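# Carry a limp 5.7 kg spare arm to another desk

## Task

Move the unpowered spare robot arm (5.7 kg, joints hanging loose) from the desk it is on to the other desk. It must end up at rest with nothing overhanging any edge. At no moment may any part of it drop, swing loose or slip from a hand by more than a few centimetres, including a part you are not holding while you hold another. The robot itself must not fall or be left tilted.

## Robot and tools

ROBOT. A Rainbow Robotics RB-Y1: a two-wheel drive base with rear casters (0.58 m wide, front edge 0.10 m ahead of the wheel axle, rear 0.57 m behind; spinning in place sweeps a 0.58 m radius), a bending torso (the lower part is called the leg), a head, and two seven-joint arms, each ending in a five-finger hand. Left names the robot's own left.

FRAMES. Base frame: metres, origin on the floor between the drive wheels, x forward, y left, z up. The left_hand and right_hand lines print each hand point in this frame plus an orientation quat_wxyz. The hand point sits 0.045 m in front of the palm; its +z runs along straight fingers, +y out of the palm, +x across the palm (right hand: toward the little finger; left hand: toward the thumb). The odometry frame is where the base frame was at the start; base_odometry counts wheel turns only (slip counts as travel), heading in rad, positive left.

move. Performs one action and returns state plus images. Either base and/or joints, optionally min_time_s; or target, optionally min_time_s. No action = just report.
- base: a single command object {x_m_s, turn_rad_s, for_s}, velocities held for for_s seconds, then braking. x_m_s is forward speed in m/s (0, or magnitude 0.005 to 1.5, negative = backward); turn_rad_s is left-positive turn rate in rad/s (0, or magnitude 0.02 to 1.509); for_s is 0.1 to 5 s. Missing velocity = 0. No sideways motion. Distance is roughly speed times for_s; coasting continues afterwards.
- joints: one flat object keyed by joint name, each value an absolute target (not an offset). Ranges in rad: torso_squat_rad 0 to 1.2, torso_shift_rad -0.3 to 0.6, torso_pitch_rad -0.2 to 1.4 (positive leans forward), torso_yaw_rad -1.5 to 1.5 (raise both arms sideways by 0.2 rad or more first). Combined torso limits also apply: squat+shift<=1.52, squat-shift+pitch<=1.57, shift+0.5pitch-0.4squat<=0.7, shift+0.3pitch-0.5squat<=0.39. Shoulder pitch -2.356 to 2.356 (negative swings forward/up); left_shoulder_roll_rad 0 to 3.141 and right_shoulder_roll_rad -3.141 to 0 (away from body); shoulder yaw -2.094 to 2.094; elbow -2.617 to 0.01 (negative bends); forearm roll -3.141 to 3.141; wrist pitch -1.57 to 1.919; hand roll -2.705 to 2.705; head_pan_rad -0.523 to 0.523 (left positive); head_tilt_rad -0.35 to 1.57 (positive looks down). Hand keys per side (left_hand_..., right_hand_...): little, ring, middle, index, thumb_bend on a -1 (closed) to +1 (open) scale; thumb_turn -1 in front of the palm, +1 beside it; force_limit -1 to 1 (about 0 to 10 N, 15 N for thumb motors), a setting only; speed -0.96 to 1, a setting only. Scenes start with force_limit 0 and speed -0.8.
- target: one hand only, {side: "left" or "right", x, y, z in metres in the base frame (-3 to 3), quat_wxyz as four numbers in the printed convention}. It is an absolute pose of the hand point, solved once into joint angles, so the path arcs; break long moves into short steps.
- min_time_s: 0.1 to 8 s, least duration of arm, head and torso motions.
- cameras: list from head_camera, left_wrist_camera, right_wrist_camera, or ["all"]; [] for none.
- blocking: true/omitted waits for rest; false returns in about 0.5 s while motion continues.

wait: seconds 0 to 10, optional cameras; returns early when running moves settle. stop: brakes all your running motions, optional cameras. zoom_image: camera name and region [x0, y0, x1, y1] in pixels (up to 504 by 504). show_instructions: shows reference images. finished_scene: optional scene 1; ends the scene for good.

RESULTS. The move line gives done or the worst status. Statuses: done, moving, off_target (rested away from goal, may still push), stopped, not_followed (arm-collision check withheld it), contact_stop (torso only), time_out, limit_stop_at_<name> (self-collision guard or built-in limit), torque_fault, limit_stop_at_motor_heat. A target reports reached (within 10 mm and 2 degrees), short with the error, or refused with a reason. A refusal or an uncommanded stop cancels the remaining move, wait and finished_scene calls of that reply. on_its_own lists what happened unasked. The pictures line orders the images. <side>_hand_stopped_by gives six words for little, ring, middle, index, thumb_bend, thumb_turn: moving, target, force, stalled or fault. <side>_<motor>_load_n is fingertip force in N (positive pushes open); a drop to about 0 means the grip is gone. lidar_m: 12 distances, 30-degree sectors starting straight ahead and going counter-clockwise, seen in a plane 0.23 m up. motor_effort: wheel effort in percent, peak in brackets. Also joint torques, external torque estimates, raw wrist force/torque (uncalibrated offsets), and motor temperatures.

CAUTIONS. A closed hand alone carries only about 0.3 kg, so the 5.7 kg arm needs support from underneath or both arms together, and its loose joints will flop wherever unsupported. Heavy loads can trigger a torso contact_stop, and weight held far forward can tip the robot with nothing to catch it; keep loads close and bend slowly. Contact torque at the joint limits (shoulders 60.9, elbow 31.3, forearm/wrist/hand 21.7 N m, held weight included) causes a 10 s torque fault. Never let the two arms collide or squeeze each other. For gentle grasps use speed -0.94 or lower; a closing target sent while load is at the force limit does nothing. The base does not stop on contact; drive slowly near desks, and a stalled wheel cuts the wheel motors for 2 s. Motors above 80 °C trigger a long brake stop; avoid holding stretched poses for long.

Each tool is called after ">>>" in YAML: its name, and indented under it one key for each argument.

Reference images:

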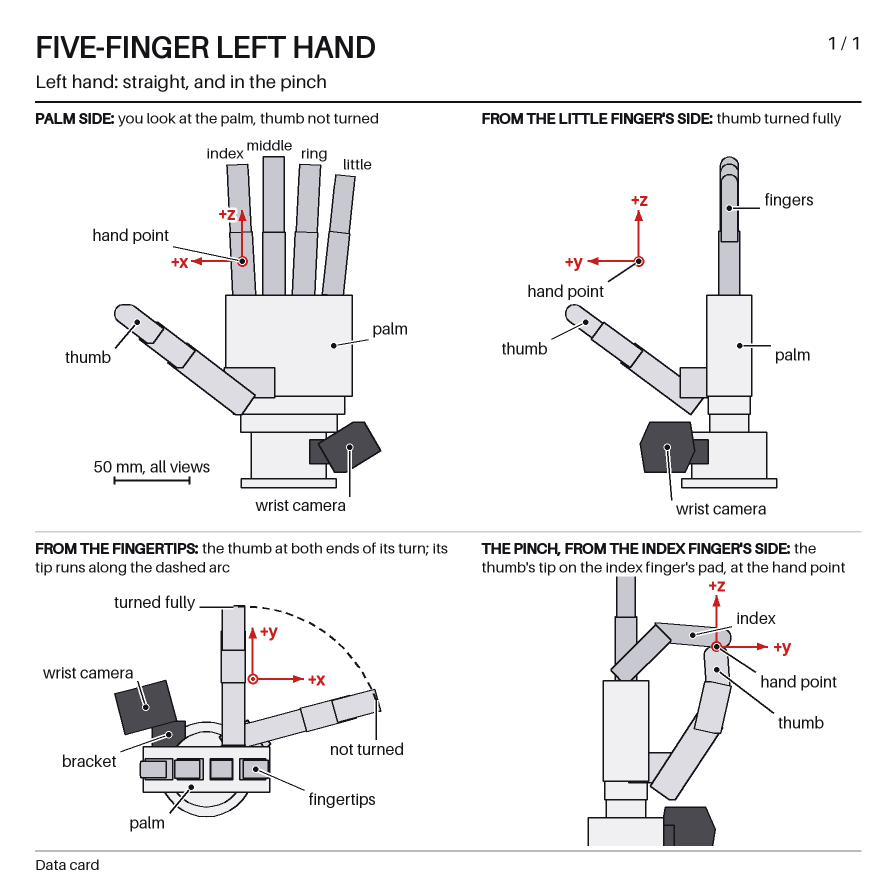

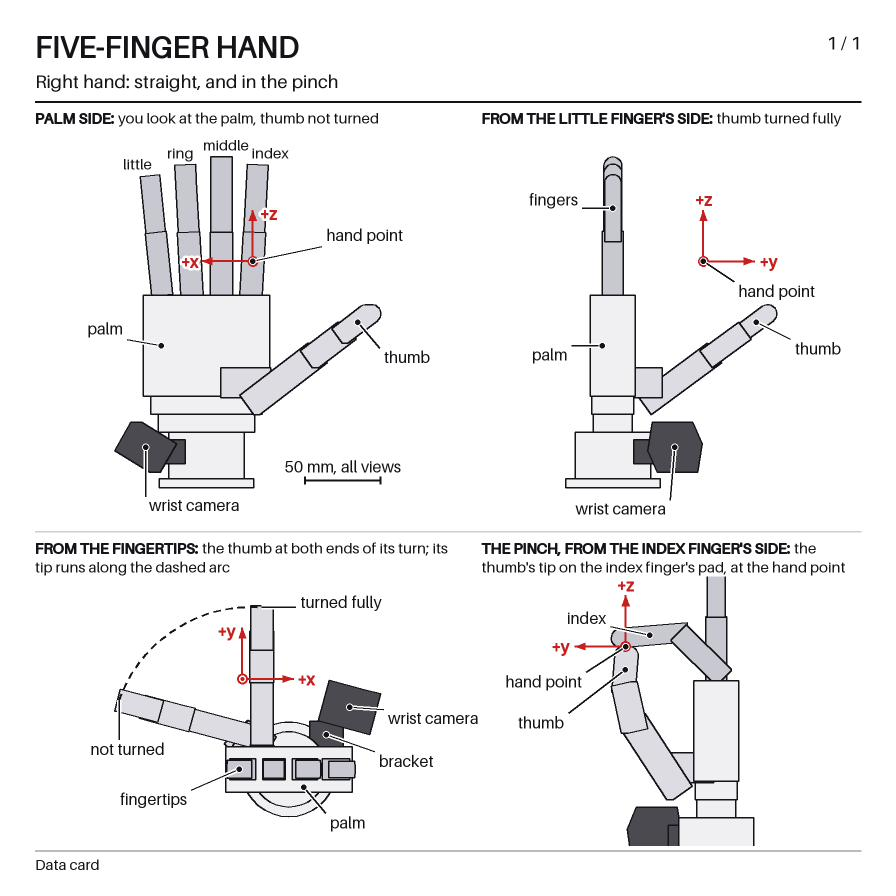

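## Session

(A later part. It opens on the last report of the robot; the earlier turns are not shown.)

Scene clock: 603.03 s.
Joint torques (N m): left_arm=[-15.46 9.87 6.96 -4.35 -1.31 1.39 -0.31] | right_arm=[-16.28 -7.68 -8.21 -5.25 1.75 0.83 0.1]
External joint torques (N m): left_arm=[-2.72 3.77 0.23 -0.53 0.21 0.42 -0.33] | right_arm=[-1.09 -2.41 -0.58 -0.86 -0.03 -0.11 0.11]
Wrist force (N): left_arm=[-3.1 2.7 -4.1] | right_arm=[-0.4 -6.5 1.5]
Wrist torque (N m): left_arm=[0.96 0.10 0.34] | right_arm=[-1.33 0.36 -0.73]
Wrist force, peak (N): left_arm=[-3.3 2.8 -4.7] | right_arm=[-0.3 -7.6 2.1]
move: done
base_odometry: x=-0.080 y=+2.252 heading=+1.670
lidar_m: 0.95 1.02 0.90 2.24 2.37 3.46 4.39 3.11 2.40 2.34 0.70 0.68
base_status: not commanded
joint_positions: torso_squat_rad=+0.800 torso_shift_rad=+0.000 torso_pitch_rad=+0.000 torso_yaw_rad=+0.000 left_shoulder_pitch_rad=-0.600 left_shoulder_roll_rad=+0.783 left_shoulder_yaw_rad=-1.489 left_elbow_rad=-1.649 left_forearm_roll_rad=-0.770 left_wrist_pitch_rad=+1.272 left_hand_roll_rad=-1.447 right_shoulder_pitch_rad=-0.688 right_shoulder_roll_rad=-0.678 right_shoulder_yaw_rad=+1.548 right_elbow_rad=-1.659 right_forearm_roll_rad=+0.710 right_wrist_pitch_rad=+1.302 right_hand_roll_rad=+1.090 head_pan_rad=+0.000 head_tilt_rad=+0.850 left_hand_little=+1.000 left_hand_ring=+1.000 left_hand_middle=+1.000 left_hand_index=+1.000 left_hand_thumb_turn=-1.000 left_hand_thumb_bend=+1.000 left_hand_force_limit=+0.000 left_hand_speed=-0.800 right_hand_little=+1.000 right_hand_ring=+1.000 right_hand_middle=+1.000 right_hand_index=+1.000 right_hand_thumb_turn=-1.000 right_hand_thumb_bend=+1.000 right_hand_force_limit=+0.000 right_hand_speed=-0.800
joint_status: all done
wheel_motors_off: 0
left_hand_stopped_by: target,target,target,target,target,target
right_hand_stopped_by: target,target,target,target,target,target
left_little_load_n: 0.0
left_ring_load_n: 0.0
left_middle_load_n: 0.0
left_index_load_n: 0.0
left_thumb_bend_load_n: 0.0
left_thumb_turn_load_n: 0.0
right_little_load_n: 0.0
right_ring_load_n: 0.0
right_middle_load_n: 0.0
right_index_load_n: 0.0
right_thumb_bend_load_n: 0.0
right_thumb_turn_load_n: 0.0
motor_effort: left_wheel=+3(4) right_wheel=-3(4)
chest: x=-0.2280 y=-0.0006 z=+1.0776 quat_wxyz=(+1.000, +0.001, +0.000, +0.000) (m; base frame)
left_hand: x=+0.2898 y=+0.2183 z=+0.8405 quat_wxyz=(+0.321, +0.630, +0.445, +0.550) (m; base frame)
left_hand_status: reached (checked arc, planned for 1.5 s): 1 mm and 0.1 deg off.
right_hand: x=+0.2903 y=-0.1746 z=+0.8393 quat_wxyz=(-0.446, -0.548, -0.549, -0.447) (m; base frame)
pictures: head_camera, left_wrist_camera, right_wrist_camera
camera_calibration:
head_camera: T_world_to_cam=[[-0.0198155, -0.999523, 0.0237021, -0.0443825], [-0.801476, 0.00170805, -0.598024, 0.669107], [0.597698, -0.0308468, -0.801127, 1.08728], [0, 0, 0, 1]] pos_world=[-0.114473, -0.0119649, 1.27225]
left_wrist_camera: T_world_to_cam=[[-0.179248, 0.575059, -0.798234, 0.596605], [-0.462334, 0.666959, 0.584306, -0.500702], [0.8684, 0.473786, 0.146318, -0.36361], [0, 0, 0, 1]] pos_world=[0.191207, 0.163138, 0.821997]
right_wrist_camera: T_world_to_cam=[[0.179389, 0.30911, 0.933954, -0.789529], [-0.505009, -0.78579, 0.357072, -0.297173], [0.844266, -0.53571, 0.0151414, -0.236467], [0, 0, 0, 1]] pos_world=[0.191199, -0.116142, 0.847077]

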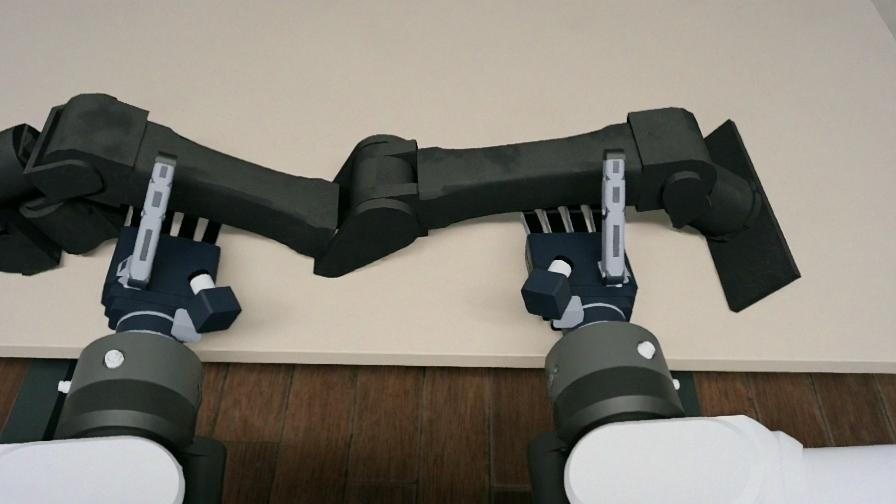

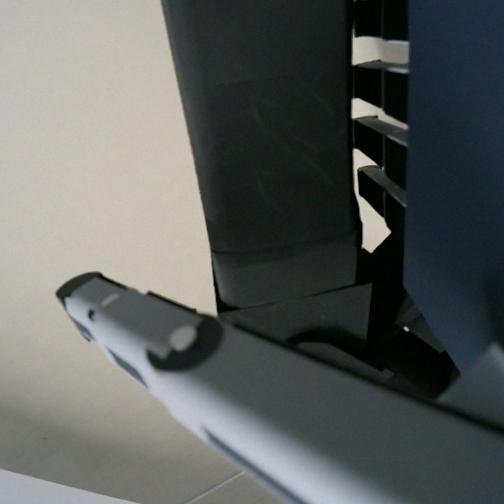

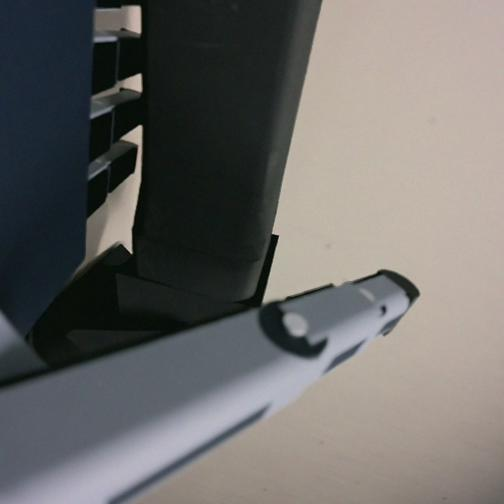

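>>> move:
  joints: {"left_hand_force_limit": -0.6, "right_hand_force_limit": -0.6, "left_hand_speed": -0.9, "right_hand_speed": -0.9, "left_hand_little": 0.0, "left_hand_ring": 0.0, "left_hand_middle": 0.0, "left_hand_index": 0.0, "right_hand_little": 0.0, "right_hand_ring": 0.0, "right_hand_middle": 0.0, "right_hand_index": 0.0}
  cameras: ["all"]

Scene clock: 620.47 s.
Joint torques (N m): left_arm=[-15.78 9.2 7.76 -4.79 -3.1 1.59 -0.29] | right_arm=[-15.76 -7.52 -8.4 -5.31 3.19 1.35 0.18]
External joint torques (N m): left_arm=[-3.05 3.09 1.03 -0.97 -1.58 0.62 -0.31] | right_arm=[-0.57 -2.24 -0.78 -0.93 1.42 0.4 0.19]
Wrist force (N): left_arm=[-4.3 -3.1 -0.3] | right_arm=[-0.8 -11.0 2.1]
Wrist torque (N m): left_arm=[0.94 0.13 0.44] | right_arm=[-1.15 0.44 -0.89]
Wrist force, peak (N): left_arm=[-3.8 2.2 -4.5] | right_arm=[0.3 -12.6 4.3]
move: off_target
base_odometry: x=-0.080 y=+2.252 heading=+1.670
lidar_m: 0.95 1.02 0.88 2.25 2.40 3.48 4.40 3.13 2.40 2.34 0.69 0.68
base_status: not commanded
joint_positions: torso_squat_rad=+0.800 torso_shift_rad=+0.000 torso_pitch_rad=+0.000 torso_yaw_rad=+0.000 left_shoulder_pitch_rad=-0.600 left_shoulder_roll_rad=+0.783 left_shoulder_yaw_rad=-1.489 left_elbow_rad=-1.649 left_forearm_roll_rad=-0.769 left_wrist_pitch_rad=+1.272 left_hand_roll_rad=-1.447 right_shoulder_pitch_rad=-0.688 right_shoulder_roll_rad=-0.678 right_shoulder_yaw_rad=+1.548 right_elbow_rad=-1.659 right_forearm_roll_rad=+0.709 right_wrist_pitch_rad=+1.302 right_hand_roll_rad=+1.091 head_pan_rad=+0.000 head_tilt_rad=+0.850 left_hand_little=+0.685 left_hand_ring=+0.656 left_hand_middle=+0.620 left_hand_index=+0.639 left_hand_thumb_turn=-1.000 left_hand_thumb_bend=+1.000 left_hand_force_limit=-0.600 left_hand_speed=-0.900 right_hand_little=+0.843 right_hand_ring=+0.787 right_hand_middle=+0.731 right_hand_index=+0.694 right_hand_thumb_turn=-1.000 right_hand_thumb_bend=+1.000 right_hand_force_limit=-0.600 right_hand_speed=-0.900
joint_status: left_hand_little off_target (ended at +0.685, target +0.000); left_hand_ring off_target (ended at +0.656, target +0.000); left_hand_middle off_target (ended at +0.620, target +0.000); left_hand_index off_target (ended at +0.639, target +0.000); right_hand_little off_target (ended at +0.843, target +0.000); right_hand_ring off_target (ended at +0.787, target +0.000); right_hand_middle off_target (ended at +0.731, target +0.000); right_hand_index off_target (ended at +0.694, target +0.000); the others done
wheel_motors_off: 0
left_hand_stopped_by: force,force,force,force,target,target
right_hand_stopped_by: force,force,force,force,target,target
left_little_load_n: 0.0
left_ring_load_n: 0.0
left_middle_load_n: 3.0
left_index_load_n: 2.0
left_thumb_bend_load_n: -0.5
left_thumb_turn_load_n: 0.0
right_little_load_n: 0.5
right_ring_load_n: 1.5
right_middle_load_n: 1.0
right_index_load_n: 1.5
right_thumb_bend_load_n: 0.0
right_thumb_turn_load_n: 0.0
motor_effort: left_wheel=+3(4) right_wheel=-3(4)
chest: x=-0.2279 y=-0.0006 z=+1.0776 quat_wxyz=(+1.000, +0.001, +0.000, +0.000) (m; base frame)
left_hand: x=+0.2899 y=+0.2184 z=+0.8403 quat_wxyz=(+0.321, +0.630, +0.445, +0.550) (m; base frame)
right_hand: x=+0.2903 y=-0.1746 z=+0.8391 quat_wxyz=(-0.446, -0.548, -0.549, -0.447) (m; base frame)
pictures: head_camera, left_wrist_camera, right_wrist_camera
camera_calibration:
head_camera: T_world_to_cam=[[-0.019811, -0.999523, 0.0237055, -0.0443863], [-0.801476, 0.00170236, -0.598024, 0.669107], [0.597698, -0.0308469, -0.801127, 1.08728], [0, 0, 0, 1]] pos_world=[-0.114473, -0.011965, 1.27225]
left_wrist_camera: T_world_to_cam=[[-0.179826, 0.575013, -0.798137, 0.596505], [-0.462291, 0.666784, 0.584539, -0.500882], [0.868303, 0.474087, 0.145919, -0.363344], [0, 0, 0, 1]] pos_world=[0.191206, 0.163238, 0.821896]
right_wrist_camera: T_world_to_cam=[[0.179763, 0.309008, 0.933916, -0.789504], [-0.504866, -0.785829, 0.357188, -0.297217], [0.844272, -0.535712, 0.0147445, -0.236215], [0, 0, 0, 1]] pos_world=[0.191299, -0.116142, 0.846976]

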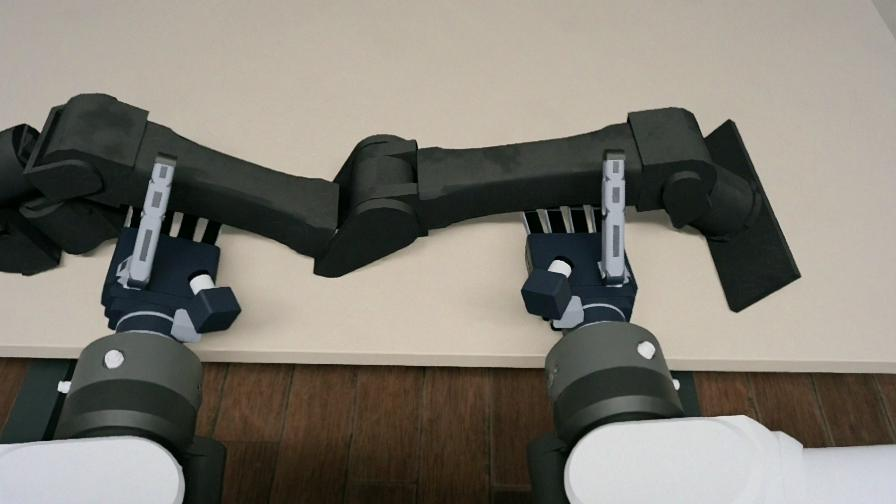

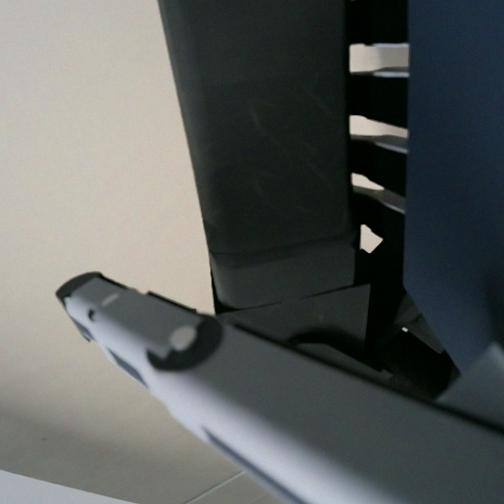

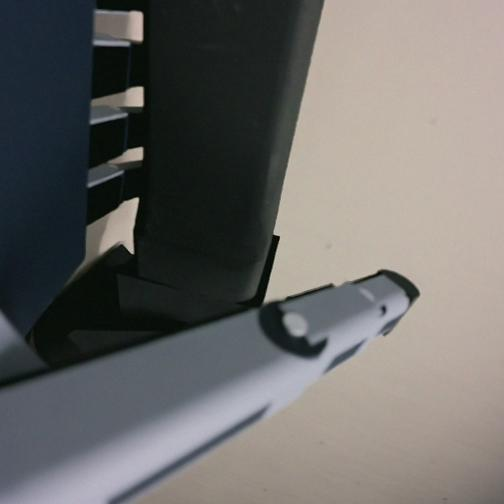

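>>> move:
  joints: {"left_hand_speed": 0, "right_hand_speed": 0, "left_hand_little": 1.0, "left_hand_ring": 1.0, "left_hand_middle": 1.0, "left_hand_index": 1.0, "right_hand_little": 1.0, "right_hand_ring": 1.0, "right_hand_middle": 1.0, "right_hand_index": 1.0}

>>> move:
  target: {"side": "right", "x": 0.29, "y": -0.175, "z": 0.829, "quat_wxyz": [0.445, 0.5495, 0.5495, 0.445]}
  min_time_s: 1

>>> move:
  target: {"side": "left", "x": 0.29, "y": 0.2186, "z": 0.829, "quat_wxyz": [0.321, 0.63, 0.445, 0.5495]}
  min_time_s: 1

>>> move:
  base: {"x_m_s": 0.03, "for_s": 0.7}
  cameras: ["all"]

>>> zoom_image:
  camera: "right_wrist_camera"
  region: [60, 0, 310, 300]

>>> zoom_image:
  camera: "left_wrist_camera"
  region: [190, 0, 440, 300]

Scene clock: 669.53 s.
Joint torques (N m): left_arm=[-14.43 9 7.37 -4.32 -2.18 1.06 -0.1] | right_arm=[-15.52 -7.78 -8.21 -5.17 2.05 0.85 0.29]
External joint torques (N m): left_arm=[-1.7 2.9 0.64 -0.51 -0.66 0.09 -0.12] | right_arm=[-0.33 -2.51 -0.58 -0.79 0.28 -0.09 0.3]
Wrist force (N): left_arm=[-2.9 2.6 -4.0] | right_arm=[-0.8 -7.0 1.8]
Wrist torque (N m): left_arm=[0.94 0.08 0.37] | right_arm=[-1.38 0.42 -0.77]
Wrist force, peak (N): left_arm=[-3.4 2.7 -4.2] | right_arm=[-0.8 -12.1 2.2]
move: done
base_odometry: x=-0.080 y=+2.252 heading=+1.670
lidar_m: 0.95 1.02 0.90 2.24 2.40 3.46 4.40 3.13 2.39 2.35 0.70 0.69
base_status: not commanded
joint_positions: torso_squat_rad=+0.800 torso_shift_rad=+0.000 torso_pitch_rad=+0.000 torso_yaw_rad=+0.000 left_shoulder_pitch_rad=-0.600 left_shoulder_roll_rad=+0.783 left_shoulder_yaw_rad=-1.489 left_elbow_rad=-1.649 left_forearm_roll_rad=-0.769 left_wrist_pitch_rad=+1.272 left_hand_roll_rad=-1.447 right_shoulder_pitch_rad=-0.688 right_shoulder_roll_rad=-0.678 right_shoulder_yaw_rad=+1.548 right_elbow_rad=-1.660 right_forearm_roll_rad=+0.709 right_wrist_pitch_rad=+1.302 right_hand_roll_rad=+1.091 head_pan_rad=+0.000 head_tilt_rad=+0.850 left_hand_little=+1.000 left_hand_ring=+1.000 left_hand_middle=+1.000 left_hand_index=+1.000 left_hand_thumb_turn=-1.000 left_hand_thumb_bend=+1.000 left_hand_force_limit=-0.600 left_hand_speed=+0.000 right_hand_little=+1.000 right_hand_ring=+1.000 right_hand_middle=+1.000 right_hand_index=+1.000 right_hand_thumb_turn=-1.000 right_hand_thumb_bend=+1.000 right_hand_force_limit=-0.600 right_hand_speed=+0.000
joint_status: all done
wheel_motors_off: 0
left_hand_stopped_by: target,target,target,target,target,target
right_hand_stopped_by: target,target,target,target,target,target
left_little_load_n: 0.0
left_ring_load_n: 0.0
left_middle_load_n: 0.0
left_index_load_n: 0.0
left_thumb_bend_load_n: 0.0
left_thumb_turn_load_n: 0.0
right_little_load_n: 0.0
right_ring_load_n: 0.0
right_middle_load_n: 0.0
right_index_load_n: 0.0
right_thumb_bend_load_n: 0.0
right_thumb_turn_load_n: 0.0
motor_effort: left_wheel=+4(4) right_wheel=-4(4)
chest: x=-0.2280 y=-0.0006 z=+1.0776 quat_wxyz=(+1.000, +0.001, +0.000, +0.000) (m; base frame)
left_hand: x=+0.2899 y=+0.2184 z=+0.8405 quat_wxyz=(+0.321, +0.630, +0.445, +0.550) (m; base frame)
right_hand: x=+0.2904 y=-0.1746 z=+0.8393 quat_wxyz=(-0.446, -0.548, -0.549, -0.447) (m; base frame)
pictures: none

Scene clock: 670.87 s.
Joint torques (N m): left_arm=[-15.01 8.79 7.5 -4.24 -1.98 1.15 -0.18] | right_arm=[-12.04 -3.44 -5.77 -3.65 2 0.61 0.04]
External joint torques (N m): left_arm=[-2.28 2.69 0.77 -0.43 -0.46 0.17 -0.2] | right_arm=[3.1 1.72 1.71 0.66 0.26 -0.37 0.05]
Wrist force (N): left_arm=[-3.7 2.5 -3.7] | right_arm=[-0.8 -6.5 1.5]
Wrist torque (N m): left_arm=[0.93 0.19 0.33] | right_arm=[-1.30 0.46 -0.91]
Wrist force, peak (N): left_arm=[-3.6 2.8 -4.4] | right_arm=[-0.7 -7.3 1.9]
move: done
base_odometry: x=-0.080 y=+2.252 heading=+1.670
lidar_m: 0.95 1.02 0.90 2.23 2.39 3.47 4.40 3.14 2.39 2.34 0.69 0.69
base_status: not commanded
joint_positions: torso_squat_rad=+0.800 torso_shift_rad=+0.000 torso_pitch_rad=+0.000 torso_yaw_rad=+0.000 left_shoulder_pitch_rad=-0.600 left_shoulder_roll_rad=+0.783 left_shoulder_yaw_rad=-1.489 left_elbow_rad=-1.649 left_forearm_roll_rad=-0.769 left_wrist_pitch_rad=+1.272 left_hand_roll_rad=-1.447 right_shoulder_pitch_rad=-0.679 right_shoulder_roll_rad=-0.662 right_shoulder_yaw_rad=+1.555 right_elbow_rad=-1.623 right_forearm_roll_rad=+0.719 right_wrist_pitch_rad=+1.291 right_hand_roll_rad=+1.071 head_pan_rad=+0.000 head_tilt_rad=+0.850 left_hand_little=+1.000 left_hand_ring=+1.000 left_hand_middle=+1.000 left_hand_index=+1.000 left_hand_thumb_turn=-1.000 left_hand_thumb_bend=+1.000 left_hand_force_limit=-0.600 left_hand_speed=+0.000 right_hand_little=+1.000 right_hand_ring=+1.000 right_hand_middle=+1.000 right_hand_index=+1.000 right_hand_thumb_turn=-1.000 right_hand_thumb_bend=+1.000 right_hand_force_limit=-0.600 right_hand_speed=+0.000
joint_status: all done
wheel_motors_off: 0
left_hand_stopped_by: target,target,target,target,target,target
right_hand_stopped_by: target,target,target,target,target,target
left_little_load_n: 0.0
left_ring_load_n: 0.0
left_middle_load_n: 0.0
left_index_load_n: 0.0
left_thumb_bend_load_n: 0.0
left_thumb_turn_load_n: 0.0
right_little_load_n: -0.5
right_ring_load_n: 0.0
right_middle_load_n: 0.0
right_index_load_n: 0.0
right_thumb_bend_load_n: 0.0
right_thumb_turn_load_n: 0.0
motor_effort: left_wheel=+3(4) right_wheel=-3(4)
chest: x=-0.2280 y=-0.0006 z=+1.0776 quat_wxyz=(+1.000, +0.001, +0.000, +0.000) (m; base frame)
left_hand: x=+0.2899 y=+0.2184 z=+0.8405 quat_wxyz=(+0.321, +0.630, +0.445, +0.550) (m; base frame)
right_hand: x=+0.2899 y=-0.1752 z=+0.8296 quat_wxyz=(-0.445, -0.550, -0.550, -0.445) (m; base frame)
right_hand_status: reached (checked arc, planned for 1.0 s): 1 mm and 0.0 deg off.
pictures: none

Scene clock: 672.20 s.
Joint torques (N m): left_arm=[-13.72 5.46 5.99 -3.09 -2.05 0.89 0.48] | right_arm=[-12.06 -3.69 -5.76 -3.93 1.93 0.79 -0.06]
External joint torques (N m): left_arm=[-1.02 -0.52 -0.56 0.62 -0.57 -0.13 0.46] | right_arm=[3.08 1.47 1.72 0.38 0.18 -0.19 -0.05]
Wrist force (N): left_arm=[-2.5 2.9 -3.9] | right_arm=[-0.2 -6.9 2.0]
Wrist torque (N m): left_arm=[0.96 -0.01 0.51] | right_arm=[-1.38 0.31 -0.88]
Wrist force, peak (N): left_arm=[-3.3 3.0 -4.9] | right_arm=[-1.2 -7.0 1.8]
move: done
base_odometry: x=-0.080 y=+2.252 heading=+1.670
lidar_m: 0.95 1.02 0.89 2.24 2.39 3.47 4.41 3.13 2.40 2.35 0.70 0.69
base_status: not commanded
joint_positions: torso_squat_rad=+0.800 torso_shift_rad=+0.000 torso_pitch_rad=+0.000 torso_yaw_rad=+0.000 left_shoulder_pitch_rad=-0.591 left_shoulder_roll_rad=+0.759 left_shoulder_yaw_rad=-1.498 left_elbow_rad=-1.600 left_forearm_roll_rad=-0.785 left_wrist_pitch_rad=+1.261 left_hand_roll_rad=-1.421 right_shoulder_pitch_rad=-0.679 right_shoulder_roll_rad=-0.662 right_shoulder_yaw_rad=+1.555 right_elbow_rad=-1.623 right_forearm_roll_rad=+0.719 right_wrist_pitch_rad=+1.291 right_hand_roll_rad=+1.071 head_pan_rad=+0.000 head_tilt_rad=+0.850 left_hand_little=+1.000 left_hand_ring=+1.000 left_hand_middle=+1.000 left_hand_index=+1.000 left_hand_thumb_turn=-1.000 left_hand_thumb_bend=+1.000 left_hand_force_limit=-0.600 left_hand_speed=+0.000 right_hand_little=+1.000 right_hand_ring=+1.000 right_hand_middle=+1.000 right_hand_index=+1.000 right_hand_thumb_turn=-1.000 right_hand_thumb_bend=+1.000 right_hand_force_limit=-0.600 right_hand_speed=+0.000
joint_status: all done
wheel_motors_off: 0
left_hand_stopped_by: target,target,target,target,target,target
right_hand_stopped_by: target,target,target,target,target,target
left_little_load_n: 0.0
left_ring_load_n: 0.0
left_middle_load_n: 0.0
left_index_load_n: 0.0
left_thumb_bend_load_n: 0.0
left_thumb_turn_load_n: 0.0
right_little_load_n: 0.0
right_ring_load_n: 0.0
right_middle_load_n: 0.0
right_index_load_n: 0.0
right_thumb_bend_load_n: 0.0
right_thumb_turn_load_n: 0.0
motor_effort: left_wheel=+3(4) right_wheel=-4(4)
chest: x=-0.2280 y=-0.0006 z=+1.0776 quat_wxyz=(+1.000, +0.001, +0.000, +0.000) (m; base frame)
left_hand: x=+0.2896 y=+0.2187 z=+0.8294 quat_wxyz=(+0.320, +0.631, +0.445, +0.549) (m; base frame)
left_hand_status: reached (checked arc, planned for 1.0 s): 1 mm and 0.1 deg off.
right_hand: x=+0.2899 y=-0.1752 z=+0.8296 quat_wxyz=(-0.445, -0.549, -0.550, -0.445) (m; base frame)
pictures: none

Scene clock: 673.67 s.
Joint torques (N m): left_arm=[-14.02 6.05 6.13 -3.62 -1.85 0.66 0.26] | right_arm=[-12.54 -3.27 -6.38 -3.97 1.9 0.68 -0.26]
External joint torques (N m): left_arm=[-1.32 0.07 -0.43 0.09 -0.36 -0.36 0.24] | right_arm=[2.59 1.89 1.1 0.34 0.15 -0.3 -0.25]
Wrist force (N): left_arm=[-3.2 1.9 -4.3] | right_arm=[-0.4 -6.7 2.3]
Wrist torque (N m): left_arm=[0.84 0.08 0.50] | right_arm=[-1.37 0.37 -0.89]
Wrist force, peak (N): left_arm=[-2.7 2.9 -4.9] | right_arm=[-1.0 -7.3 1.5]
move: done
base_odometry: x=-0.082 y=+2.273 heading=+1.671
lidar_m: 0.93 1.01 0.87 2.24 2.39 3.48 4.43 3.12 2.39 2.34 0.67 0.68
base_status: done (sent for 0.7 of 0.7 s)
joint_positions: torso_squat_rad=+0.800 torso_shift_rad=+0.000 torso_pitch_rad=+0.000 torso_yaw_rad=+0.000 left_shoulder_pitch_rad=-0.591 left_shoulder_roll_rad=+0.759 left_shoulder_yaw_rad=-1.498 left_elbow_rad=-1.600 left_forearm_roll_rad=-0.785 left_wrist_pitch_rad=+1.261 left_hand_roll_rad=-1.421 right_shoulder_pitch_rad=-0.679 right_shoulder_roll_rad=-0.662 right_shoulder_yaw_rad=+1.555 right_elbow_rad=-1.623 right_forearm_roll_rad=+0.719 right_wrist_pitch_rad=+1.291 right_hand_roll_rad=+1.071 head_pan_rad=+0.000 head_tilt_rad=+0.850 left_hand_little=+1.000 left_hand_ring=+1.000 left_hand_middle=+1.000 left_hand_index=+1.000 left_hand_thumb_turn=-1.000 left_hand_thumb_bend=+1.000 left_hand_force_limit=-0.600 left_hand_speed=+0.000 right_hand_little=+1.000 right_hand_ring=+1.000 right_hand_middle=+1.000 right_hand_index=+1.000 right_hand_thumb_turn=-1.000 right_hand_thumb_bend=+1.000 right_hand_force_limit=-0.600 right_hand_speed=+0.000
joint_status: not commanded
wheel_motors_off: 0
left_hand_stopped_by: target,target,target,target,target,target
right_hand_stopped_by: target,target,target,target,target,target
left_little_load_n: -0.5
left_ring_load_n: 0.0
left_middle_load_n: 0.0
left_index_load_n: 0.0
left_thumb_bend_load_n: 0.0
left_thumb_turn_load_n: 0.0
right_little_load_n: 0.0
right_ring_load_n: 0.0
right_middle_load_n: 0.0
right_index_load_n: 0.5
right_thumb_bend_load_n: 0.0
right_thumb_turn_load_n: 0.0
motor_effort: left_wheel=+4(18) right_wheel=-4(14)
chest: x=-0.2280 y=-0.0006 z=+1.0776 quat_wxyz=(+1.000, +0.001, +0.000, +0.000) (m; base frame)
left_hand: x=+0.2896 y=+0.2187 z=+0.8293 quat_wxyz=(+0.320, +0.631, +0.445, +0.549) (m; base frame)
right_hand: x=+0.2899 y=-0.1752 z=+0.8296 quat_wxyz=(-0.445, -0.550, -0.550, -0.445) (m; base frame)
pictures: head_camera, left_wrist_camera, right_wrist_camera
camera_calibration:
head_camera: T_world_to_cam=[[-0.0198155, -0.999523, 0.0237021, -0.0443825], [-0.801476, 0.00170805, -0.598024, 0.669107], [0.597698, -0.0308468, -0.801127, 1.08728], [0, 0, 0, 1]] pos_world=[-0.114473, -0.0119649, 1.27225]
left_wrist_camera: T_world_to_cam=[[-0.181821, 0.57567, -0.797211, 0.587177], [-0.461408, 0.665985, 0.586146, -0.496252], [0.868357, 0.474413, 0.144528, -0.360583], [0, 0, 0, 1]] pos_world=[0.190902, 0.163541, 0.811094]
right_wrist_camera: T_world_to_cam=[[0.184534, 0.309413, 0.932851, -0.780737], [-0.503882, -0.785134, 0.360093, -0.297099], [0.843831, -0.536496, 0.0110238, -0.232904], [0, 0, 0, 1]] pos_world=[0.190901, -0.116645, 0.837862]

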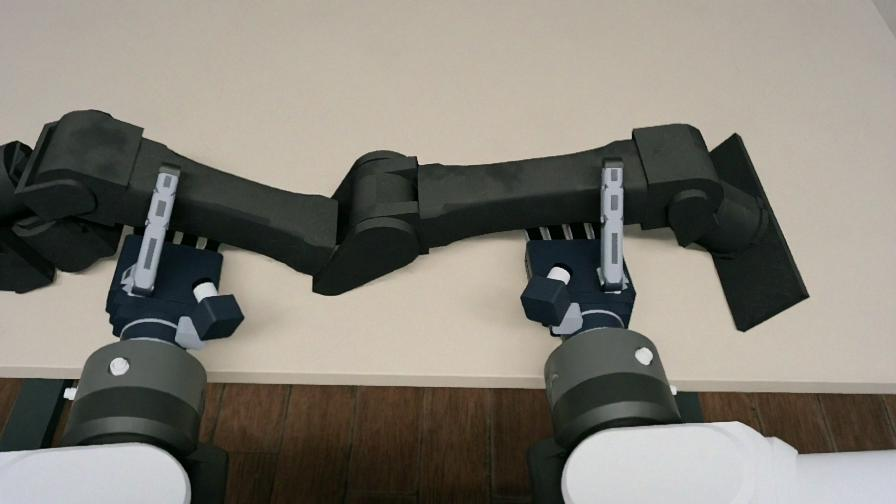

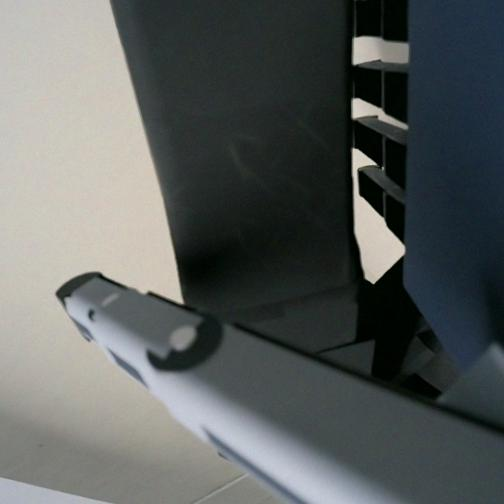

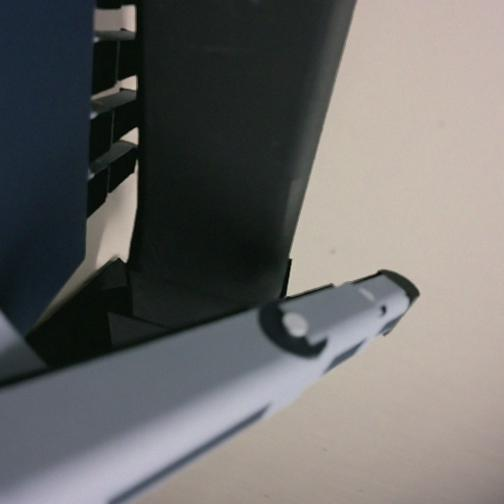

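Scaled by 1.680 from the camera's 504x504 image, which has a finer 720x720 frame.

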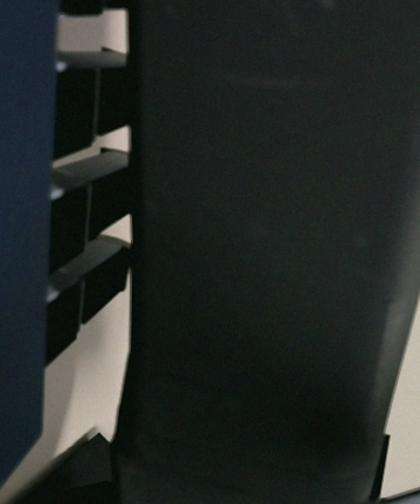

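Scaled by 1.680 from the camera's 504x504 image, which has a finer 720x720 frame.

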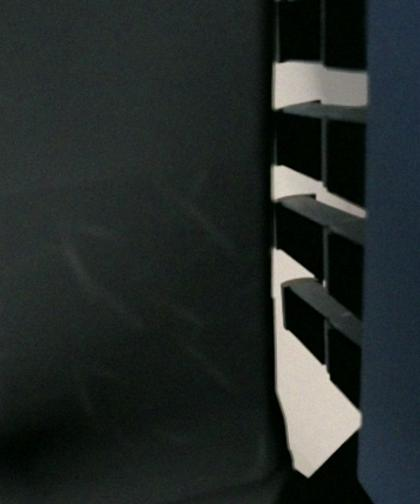

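>>> move:
  joints: {"left_hand_speed": -0.85, "right_hand_speed": -0.85, "left_hand_little": 0.0, "left_hand_ring": 0.0, "left_hand_middle": 0.0, "left_hand_index": 0.0, "right_hand_little": 0.0, "right_hand_ring": 0.0, "right_hand_middle": 0.0, "right_hand_index": 0.0}
  cameras: ["all"]

Scene clock: 682.73 s.
Joint torques (N m): left_arm=[-14.38 5.79 6.16 -4.59 -2.48 1.14 0.12] | right_arm=[-13.12 -3.35 -7.25 -4.76 2.89 1.52 0.03]
External joint torques (N m): left_arm=[-1.68 -0.19 -0.39 -0.88 -1 0.13 0.1] | right_arm=[2.01 1.81 0.23 -0.44 1.14 0.54 0.04]
Wrist force (N): left_arm=[-3.3 0.2 -2.3] | right_arm=[-0.7 -9.5 2.9]
Wrist torque (N m): left_arm=[0.99 0.18 0.58] | right_arm=[-1.20 0.40 -0.98]
Wrist force, peak (N): left_arm=[-3.5 2.6 -4.7] | right_arm=[-0.1 -11.3 9.0]
move: off_target
base_odometry: x=-0.082 y=+2.273 heading=+1.671
lidar_m: 0.93 1.00 0.88 2.24 2.40 3.47 4.43 3.14 2.40 2.34 0.68 0.69
base_status: not commanded
joint_positions: torso_squat_rad=+0.800 torso_shift_rad=+0.000 torso_pitch_rad=+0.000 torso_yaw_rad=+0.000 left_shoulder_pitch_rad=-0.591 left_shoulder_roll_rad=+0.759 left_shoulder_yaw_rad=-1.498 left_elbow_rad=-1.600 left_forearm_roll_rad=-0.785 left_wrist_pitch_rad=+1.261 left_hand_roll_rad=-1.421 right_shoulder_pitch_rad=-0.679 right_shoulder_roll_rad=-0.662 right_shoulder_yaw_rad=+1.555 right_elbow_rad=-1.623 right_forearm_roll_rad=+0.719 right_wrist_pitch_rad=+1.291 right_hand_roll_rad=+1.071 head_pan_rad=+0.000 head_tilt_rad=+0.850 left_hand_little=+0.320 left_hand_ring=+0.279 left_hand_middle=+0.279 left_hand_index=+0.348 left_hand_thumb_turn=-1.000 left_hand_thumb_bend=+1.000 left_hand_force_limit=-0.600 left_hand_speed=-0.850 right_hand_little=+0.571 right_hand_ring=+0.515 right_hand_middle=+0.446 right_hand_index=+0.459 right_hand_thumb_turn=-1.000 right_hand_thumb_bend=+1.000 right_hand_force_limit=-0.600 right_hand_speed=-0.850
joint_status: left_hand_little off_target (ended at +0.320, target +0.000); left_hand_ring off_target (ended at +0.279, target +0.000); left_hand_middle off_target (ended at +0.279, target +0.000); left_hand_index off_target (ended at +0.348, target +0.000); right_hand_little off_target (ended at +0.571, target +0.000); right_hand_ring off_target (ended at +0.515, target +0.000); right_hand_middle off_target (ended at +0.446, target +0.000); right_hand_index off_target (ended at +0.459, target +0.000); the others done
wheel_motors_off: 0
left_hand_stopped_by: force,force,force,force,target,target
right_hand_stopped_by: force,force,force,force,target,target
left_little_load_n: 0.0
left_ring_load_n: 1.5
left_middle_load_n: 1.0
left_index_load_n: 0.0
left_thumb_bend_load_n: 0.0
left_thumb_turn_load_n: 0.0
right_little_load_n: 0.0
right_ring_load_n: 0.0
right_middle_load_n: 2.5
right_index_load_n: 0.0
right_thumb_bend_load_n: 0.0
right_thumb_turn_load_n: 0.0
motor_effort: left_wheel=+4(5) right_wheel=-4(5)
chest: x=-0.2279 y=-0.0006 z=+1.0776 quat_wxyz=(+1.000, +0.001, +0.000, +0.000) (m; base frame)
left_hand: x=+0.2896 y=+0.2188 z=+0.8291 quat_wxyz=(+0.320, +0.631, +0.445, +0.549) (m; base frame)
right_hand: x=+0.2898 y=-0.1753 z=+0.8293 quat_wxyz=(-0.445, -0.550, -0.550, -0.445) (m; base frame)
pictures: head_camera, left_wrist_camera, right_wrist_camera
camera_calibration:
head_camera: T_world_to_cam=[[-0.019811, -0.999523, 0.0237055, -0.0443863], [-0.801476, 0.00170236, -0.598024, 0.669107], [0.597698, -0.0308469, -0.801127, 1.08728], [0, 0, 0, 1]] pos_world=[-0.114473, -0.011965, 1.27225]
left_wrist_camera: T_world_to_cam=[[-0.182232, 0.575752, -0.797058, 0.586901], [-0.461252, 0.665845, 0.586427, -0.496437], [0.868354, 0.47451, 0.144228, -0.360372], [0, 0, 0, 1]] pos_world=[0.190901, 0.163641, 0.810894]
right_wrist_camera: T_world_to_cam=[[0.185173, 0.309477, 0.932703, -0.780508], [-0.503758, -0.785031, 0.360491, -0.29745], [0.843765, -0.53661, 0.0105345, -0.232547], [0, 0, 0, 1]] pos_world=[0.190901, -0.116745, 0.83766]

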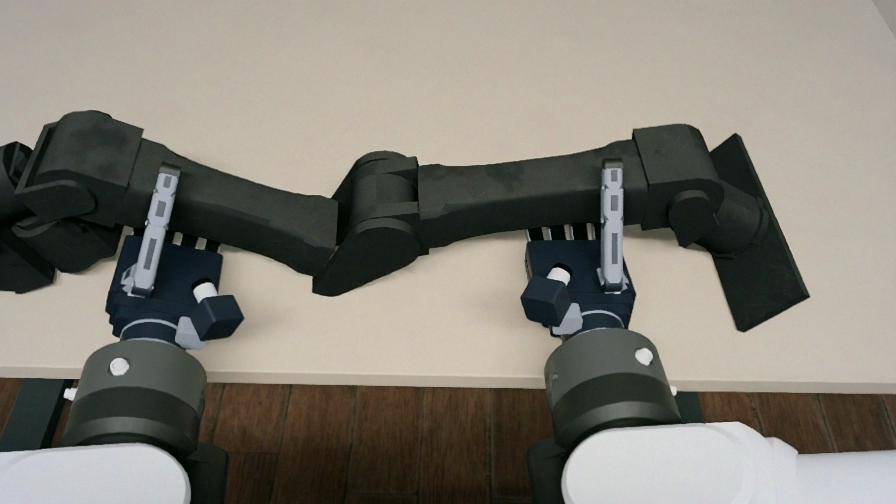

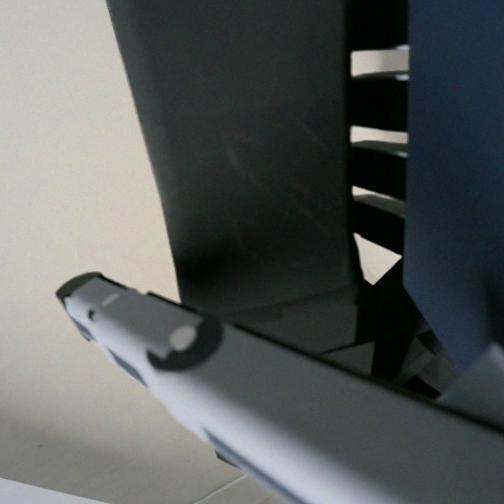

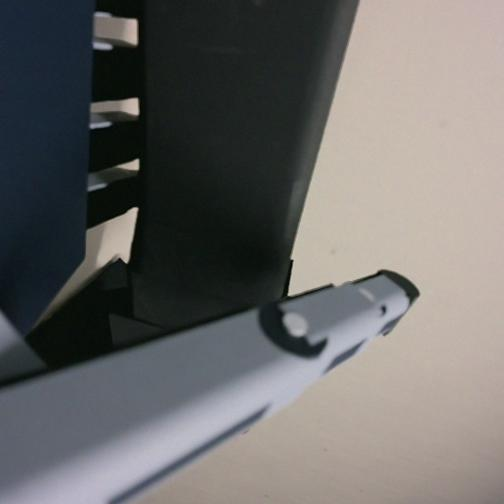

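>>> move:
  joints: {"left_hand_speed": -0.8, "right_hand_speed": -0.8, "left_hand_thumb_bend": -0.2, "right_hand_thumb_bend": -0.2}
  cameras: ["all"]

Scene clock: 693.33 s.
Joint torques (N m): left_arm=[-14.23 5.93 6.66 -4.56 -2.34 0.84 0.28] | right_arm=[-13.73 -3.96 -6.57 -4.48 2.79 1.2 -0.05]
External joint torques (N m): left_arm=[-1.53 -0.05 0.1 -0.85 -0.86 -0.17 0.25] | right_arm=[1.4 1.21 0.91 -0.17 1.05 0.21 -0.04]
Wrist force (N): left_arm=[-3.7 0.2 -3.8] | right_arm=[-0.6 -8.8 2.6]
Wrist torque (N m): left_arm=[0.92 0.26 0.69] | right_arm=[-1.20 0.40 -0.95]
Wrist force, peak (N): left_arm=[-3.4 1.2 -5.1] | right_arm=[-0.3 -11.2 3.7]
move: off_target
base_odometry: x=-0.082 y=+2.273 heading=+1.671
lidar_m: 0.93 0.99 0.88 2.24 2.38 3.47 4.44 3.13 2.41 2.34 0.67 0.69
base_status: not commanded
joint_positions: torso_squat_rad=+0.800 torso_shift_rad=+0.000 torso_pitch_rad=+0.000 torso_yaw_rad=+0.000 left_shoulder_pitch_rad=-0.591 left_shoulder_roll_rad=+0.759 left_shoulder_yaw_rad=-1.498 left_elbow_rad=-1.600 left_forearm_roll_rad=-0.785 left_wrist_pitch_rad=+1.261 left_hand_roll_rad=-1.421 right_shoulder_pitch_rad=-0.679 right_shoulder_roll_rad=-0.662 right_shoulder_yaw_rad=+1.555 right_elbow_rad=-1.623 right_forearm_roll_rad=+0.719 right_wrist_pitch_rad=+1.291 right_hand_roll_rad=+1.071 head_pan_rad=+0.000 head_tilt_rad=+0.850 left_hand_little=+0.320 left_hand_ring=+0.279 left_hand_middle=+0.279 left_hand_index=+0.348 left_hand_thumb_turn=-1.000 left_hand_thumb_bend=+0.727 left_hand_force_limit=-0.600 left_hand_speed=-0.800 right_hand_little=+0.571 right_hand_ring=+0.515 right_hand_middle=+0.446 right_hand_index=+0.459 right_hand_thumb_turn=-1.000 right_hand_thumb_bend=+0.526 right_hand_force_limit=-0.600 right_hand_speed=-0.800
joint_status: left_hand_thumb_bend off_target (ended at +0.727, target -0.200); right_hand_thumb_bend off_target (ended at +0.526, target -0.200); the others done
wheel_motors_off: 0
left_hand_stopped_by: force,force,force,force,force,target
right_hand_stopped_by: force,force,force,force,force,target
left_little_load_n: 0.5
left_ring_load_n: 3.0
left_middle_load_n: 2.0
left_index_load_n: 0.0
left_thumb_bend_load_n: 3.0
left_thumb_turn_load_n: -0.5
right_little_load_n: 0.0
right_ring_load_n: 0.0
right_middle_load_n: 3.5
right_index_load_n: 0.5
right_thumb_bend_load_n: 3.0
right_thumb_turn_load_n: 0.5
motor_effort: left_wheel=+4(5) right_wheel=-4(5)
chest: x=-0.2279 y=-0.0006 z=+1.0776 quat_wxyz=(+1.000, +0.001, +0.000, +0.000) (m; base frame)
left_hand: x=+0.2896 y=+0.2188 z=+0.8291 quat_wxyz=(+0.320, +0.631, +0.445, +0.549) (m; base frame)
right_hand: x=+0.2898 y=-0.1753 z=+0.8293 quat_wxyz=(-0.445, -0.550, -0.550, -0.445) (m; base frame)
pictures: head_camera, left_wrist_camera, right_wrist_camera
camera_calibration:
head_camera: T_world_to_cam=[[-0.019811, -0.999523, 0.0237055, -0.0443863], [-0.801476, 0.00170236, -0.598024, 0.669107], [0.597698, -0.0308469, -0.801127, 1.08728], [0, 0, 0, 1]] pos_world=[-0.114473, -0.011965, 1.27225]
left_wrist_camera: T_world_to_cam=[[-0.182232, 0.575752, -0.797058, 0.586901], [-0.461252, 0.665845, 0.586427, -0.496437], [0.868354, 0.47451, 0.144228, -0.360372], [0, 0, 0, 1]] pos_world=[0.190901, 0.163641, 0.810894]
right_wrist_camera: T_world_to_cam=[[0.185093, 0.309525, 0.932703, -0.780487], [-0.503789, -0.785013, 0.360488, -0.297439], [0.843764, -0.536609, 0.0106345, -0.23263], [0, 0, 0, 1]] pos_world=[0.190901, -0.116745, 0.83766]

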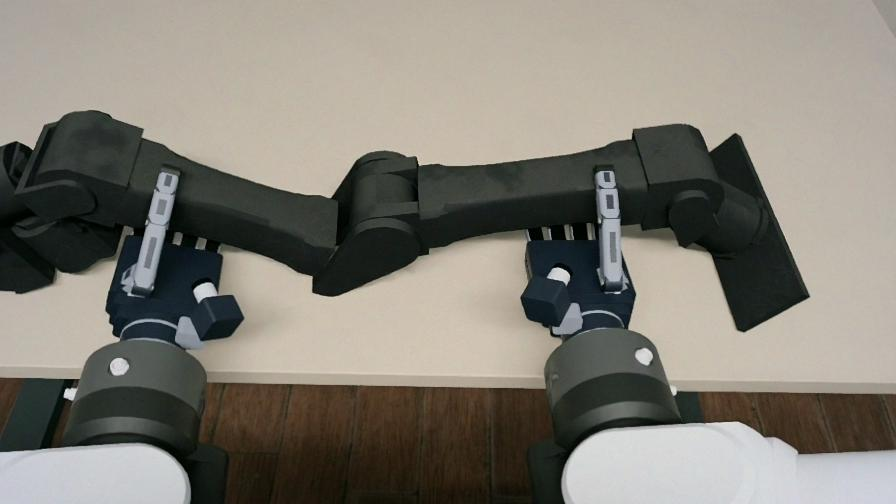

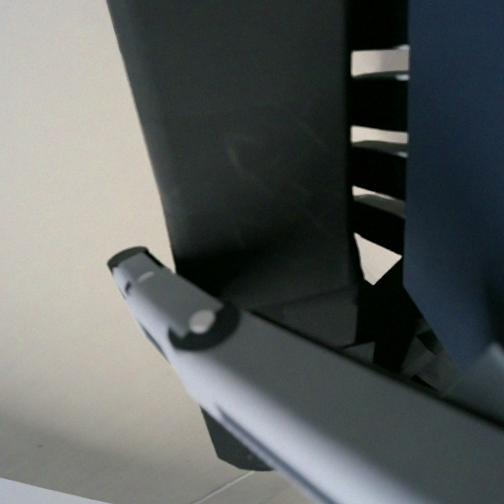

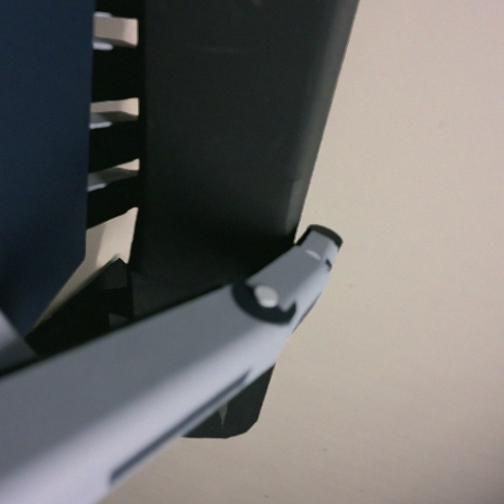

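>>> move:
  joints: {"torso_squat_rad": 0.76}
  min_time_s: 3
  cameras: ["all"]

Scene clock: 703.60 s.
Joint torques (N m): left_arm=[-21.62 8.66 10.16 -5.57 -5.26 2.45 0.04] | right_arm=[-25.34 -5.03 -14.48 -7.5 9.45 4.3 -0.01]
External joint torques (N m): left_arm=[-8.98 2.69 3.64 -1.84 -3.78 1.43 0.01] | right_arm=[-10.3 0.12 -7.05 -3.17 7.71 3.32 0]
Wrist force (N): left_arm=[-5.6 -12.9 -0.5] | right_arm=[-1.2 -34.1 8.3]
Wrist torque (N m): left_arm=[0.31 0.13 0.45] | right_arm=[-1.02 0.29 -1.61]
Wrist force, peak (N): left_arm=[-7.4 -14.1 -1.1] | right_arm=[-1.0 -34.8 8.5]
move: done
base_odometry: x=-0.082 y=+2.273 heading=+1.671
lidar_m: 0.93 0.99 0.88 2.24 2.39 3.47 4.41 3.13 2.41 2.35 0.67 0.68
base_status: not commanded
joint_positions: torso_squat_rad=+0.760 torso_shift_rad=+0.000 torso_pitch_rad=+0.001 torso_yaw_rad=+0.000 left_shoulder_pitch_rad=-0.589 left_shoulder_roll_rad=+0.759 left_shoulder_yaw_rad=-1.499 left_elbow_rad=-1.599 left_forearm_roll_rad=-0.785 left_wrist_pitch_rad=+1.261 left_hand_roll_rad=-1.421 right_shoulder_pitch_rad=-0.676 right_shoulder_roll_rad=-0.661 right_shoulder_yaw_rad=+1.557 right_elbow_rad=-1.623 right_forearm_roll_rad=+0.717 right_wrist_pitch_rad=+1.290 right_hand_roll_rad=+1.071 head_pan_rad=+0.000 head_tilt_rad=+0.850 left_hand_little=+0.320 left_hand_ring=+0.278 left_hand_middle=+0.278 left_hand_index=+0.348 left_hand_thumb_turn=-1.000 left_hand_thumb_bend=+0.726 left_hand_force_limit=-0.600 left_hand_speed=-0.800 right_hand_little=+0.571 right_hand_ring=+0.515 right_hand_middle=+0.446 right_hand_index=+0.460 right_hand_thumb_turn=-1.000 right_hand_thumb_bend=+0.526 right_hand_force_limit=-0.600 right_hand_speed=-0.800
joint_status: all done
wheel_motors_off: 0
left_hand_stopped_by: force,force,force,force,force,target
right_hand_stopped_by: force,force,force,force,force,target
left_little_load_n: 0.0
left_ring_load_n: 0.0
left_middle_load_n: 0.0
left_index_load_n: 0.0
left_thumb_bend_load_n: 0.0
left_thumb_turn_load_n: -0.5
right_little_load_n: 2.0
right_ring_load_n: 1.0
right_middle_load_n: 6.0
right_index_load_n: 7.0
right_thumb_bend_load_n: 0.0
right_thumb_turn_load_n: 0.0
motor_effort: left_wheel=+4(5) right_wheel=-4(5)
chest: x=-0.2273 y=-0.0006 z=+1.0973 quat_wxyz=(+1.000, +0.001, +0.001, +0.000) (m; base frame)
left_hand: x=+0.2891 y=+0.2188 z=+0.8467 quat_wxyz=(+0.319, +0.632, +0.446, +0.548) (m; base frame)
right_hand: x=+0.2889 y=-0.1757 z=+0.8457 quat_wxyz=(-0.443, -0.551, -0.551, -0.442) (m; base frame)
pictures: head_camera, left_wrist_camera, right_wrist_camera
camera_calibration:
head_camera: T_world_to_cam=[[-0.0197795, -0.999523, 0.0237328, -0.0448648], [-0.802289, 0.00170282, -0.596933, 0.680043], [0.596607, -0.0308476, -0.80194, 1.10337], [0, 0, 0, 1]] pos_world=[-0.113576, -0.011965, 1.29184]
left_wrist_camera: T_world_to_cam=[[-0.185673, 0.575686, -0.796311, 0.601337], [-0.458707, 0.665898, 0.58836, -0.509313], [0.868972, 0.474517, 0.140432, -0.359464], [0, 0, 0, 1]] pos_world=[0.190391, 0.163541, 0.828991]
right_wrist_camera: T_world_to_cam=[[0.19163, 0.31028, 0.931131, -0.795844], [-0.501469, -0.784577, 0.364648, -0.308271], [0.843687, -0.53681, 0.00524729, -0.227673], [0, 0, 0, 1]] pos_world=[0.190004, -0.117145, 0.85464]

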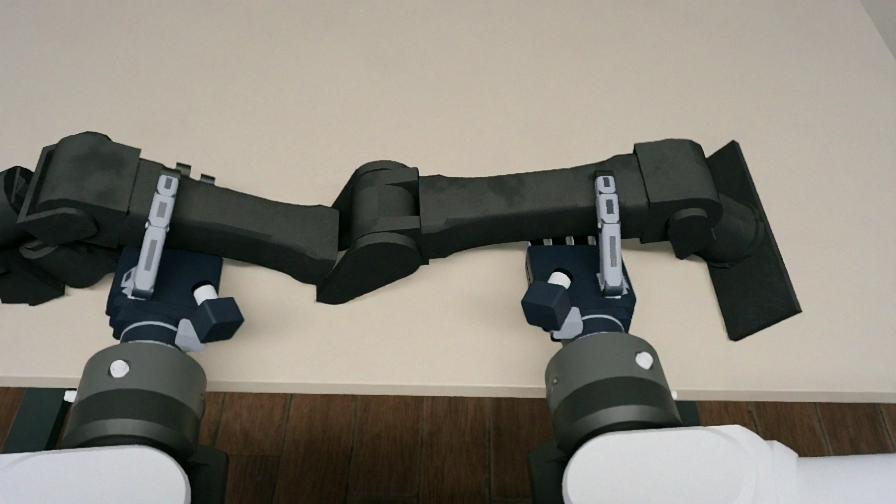

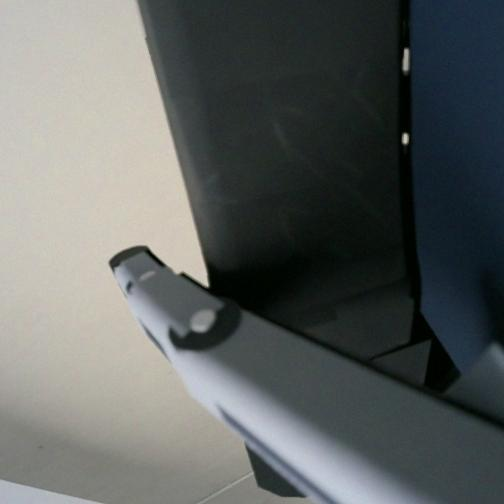

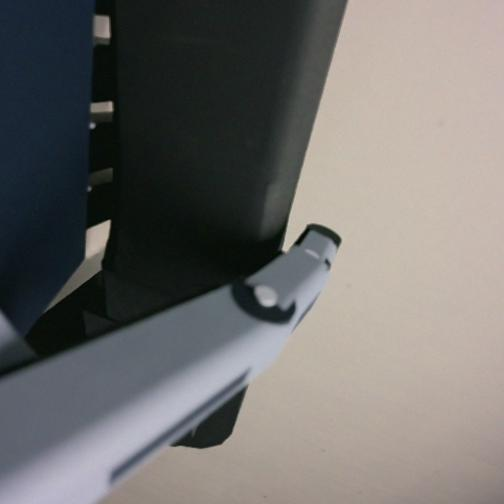

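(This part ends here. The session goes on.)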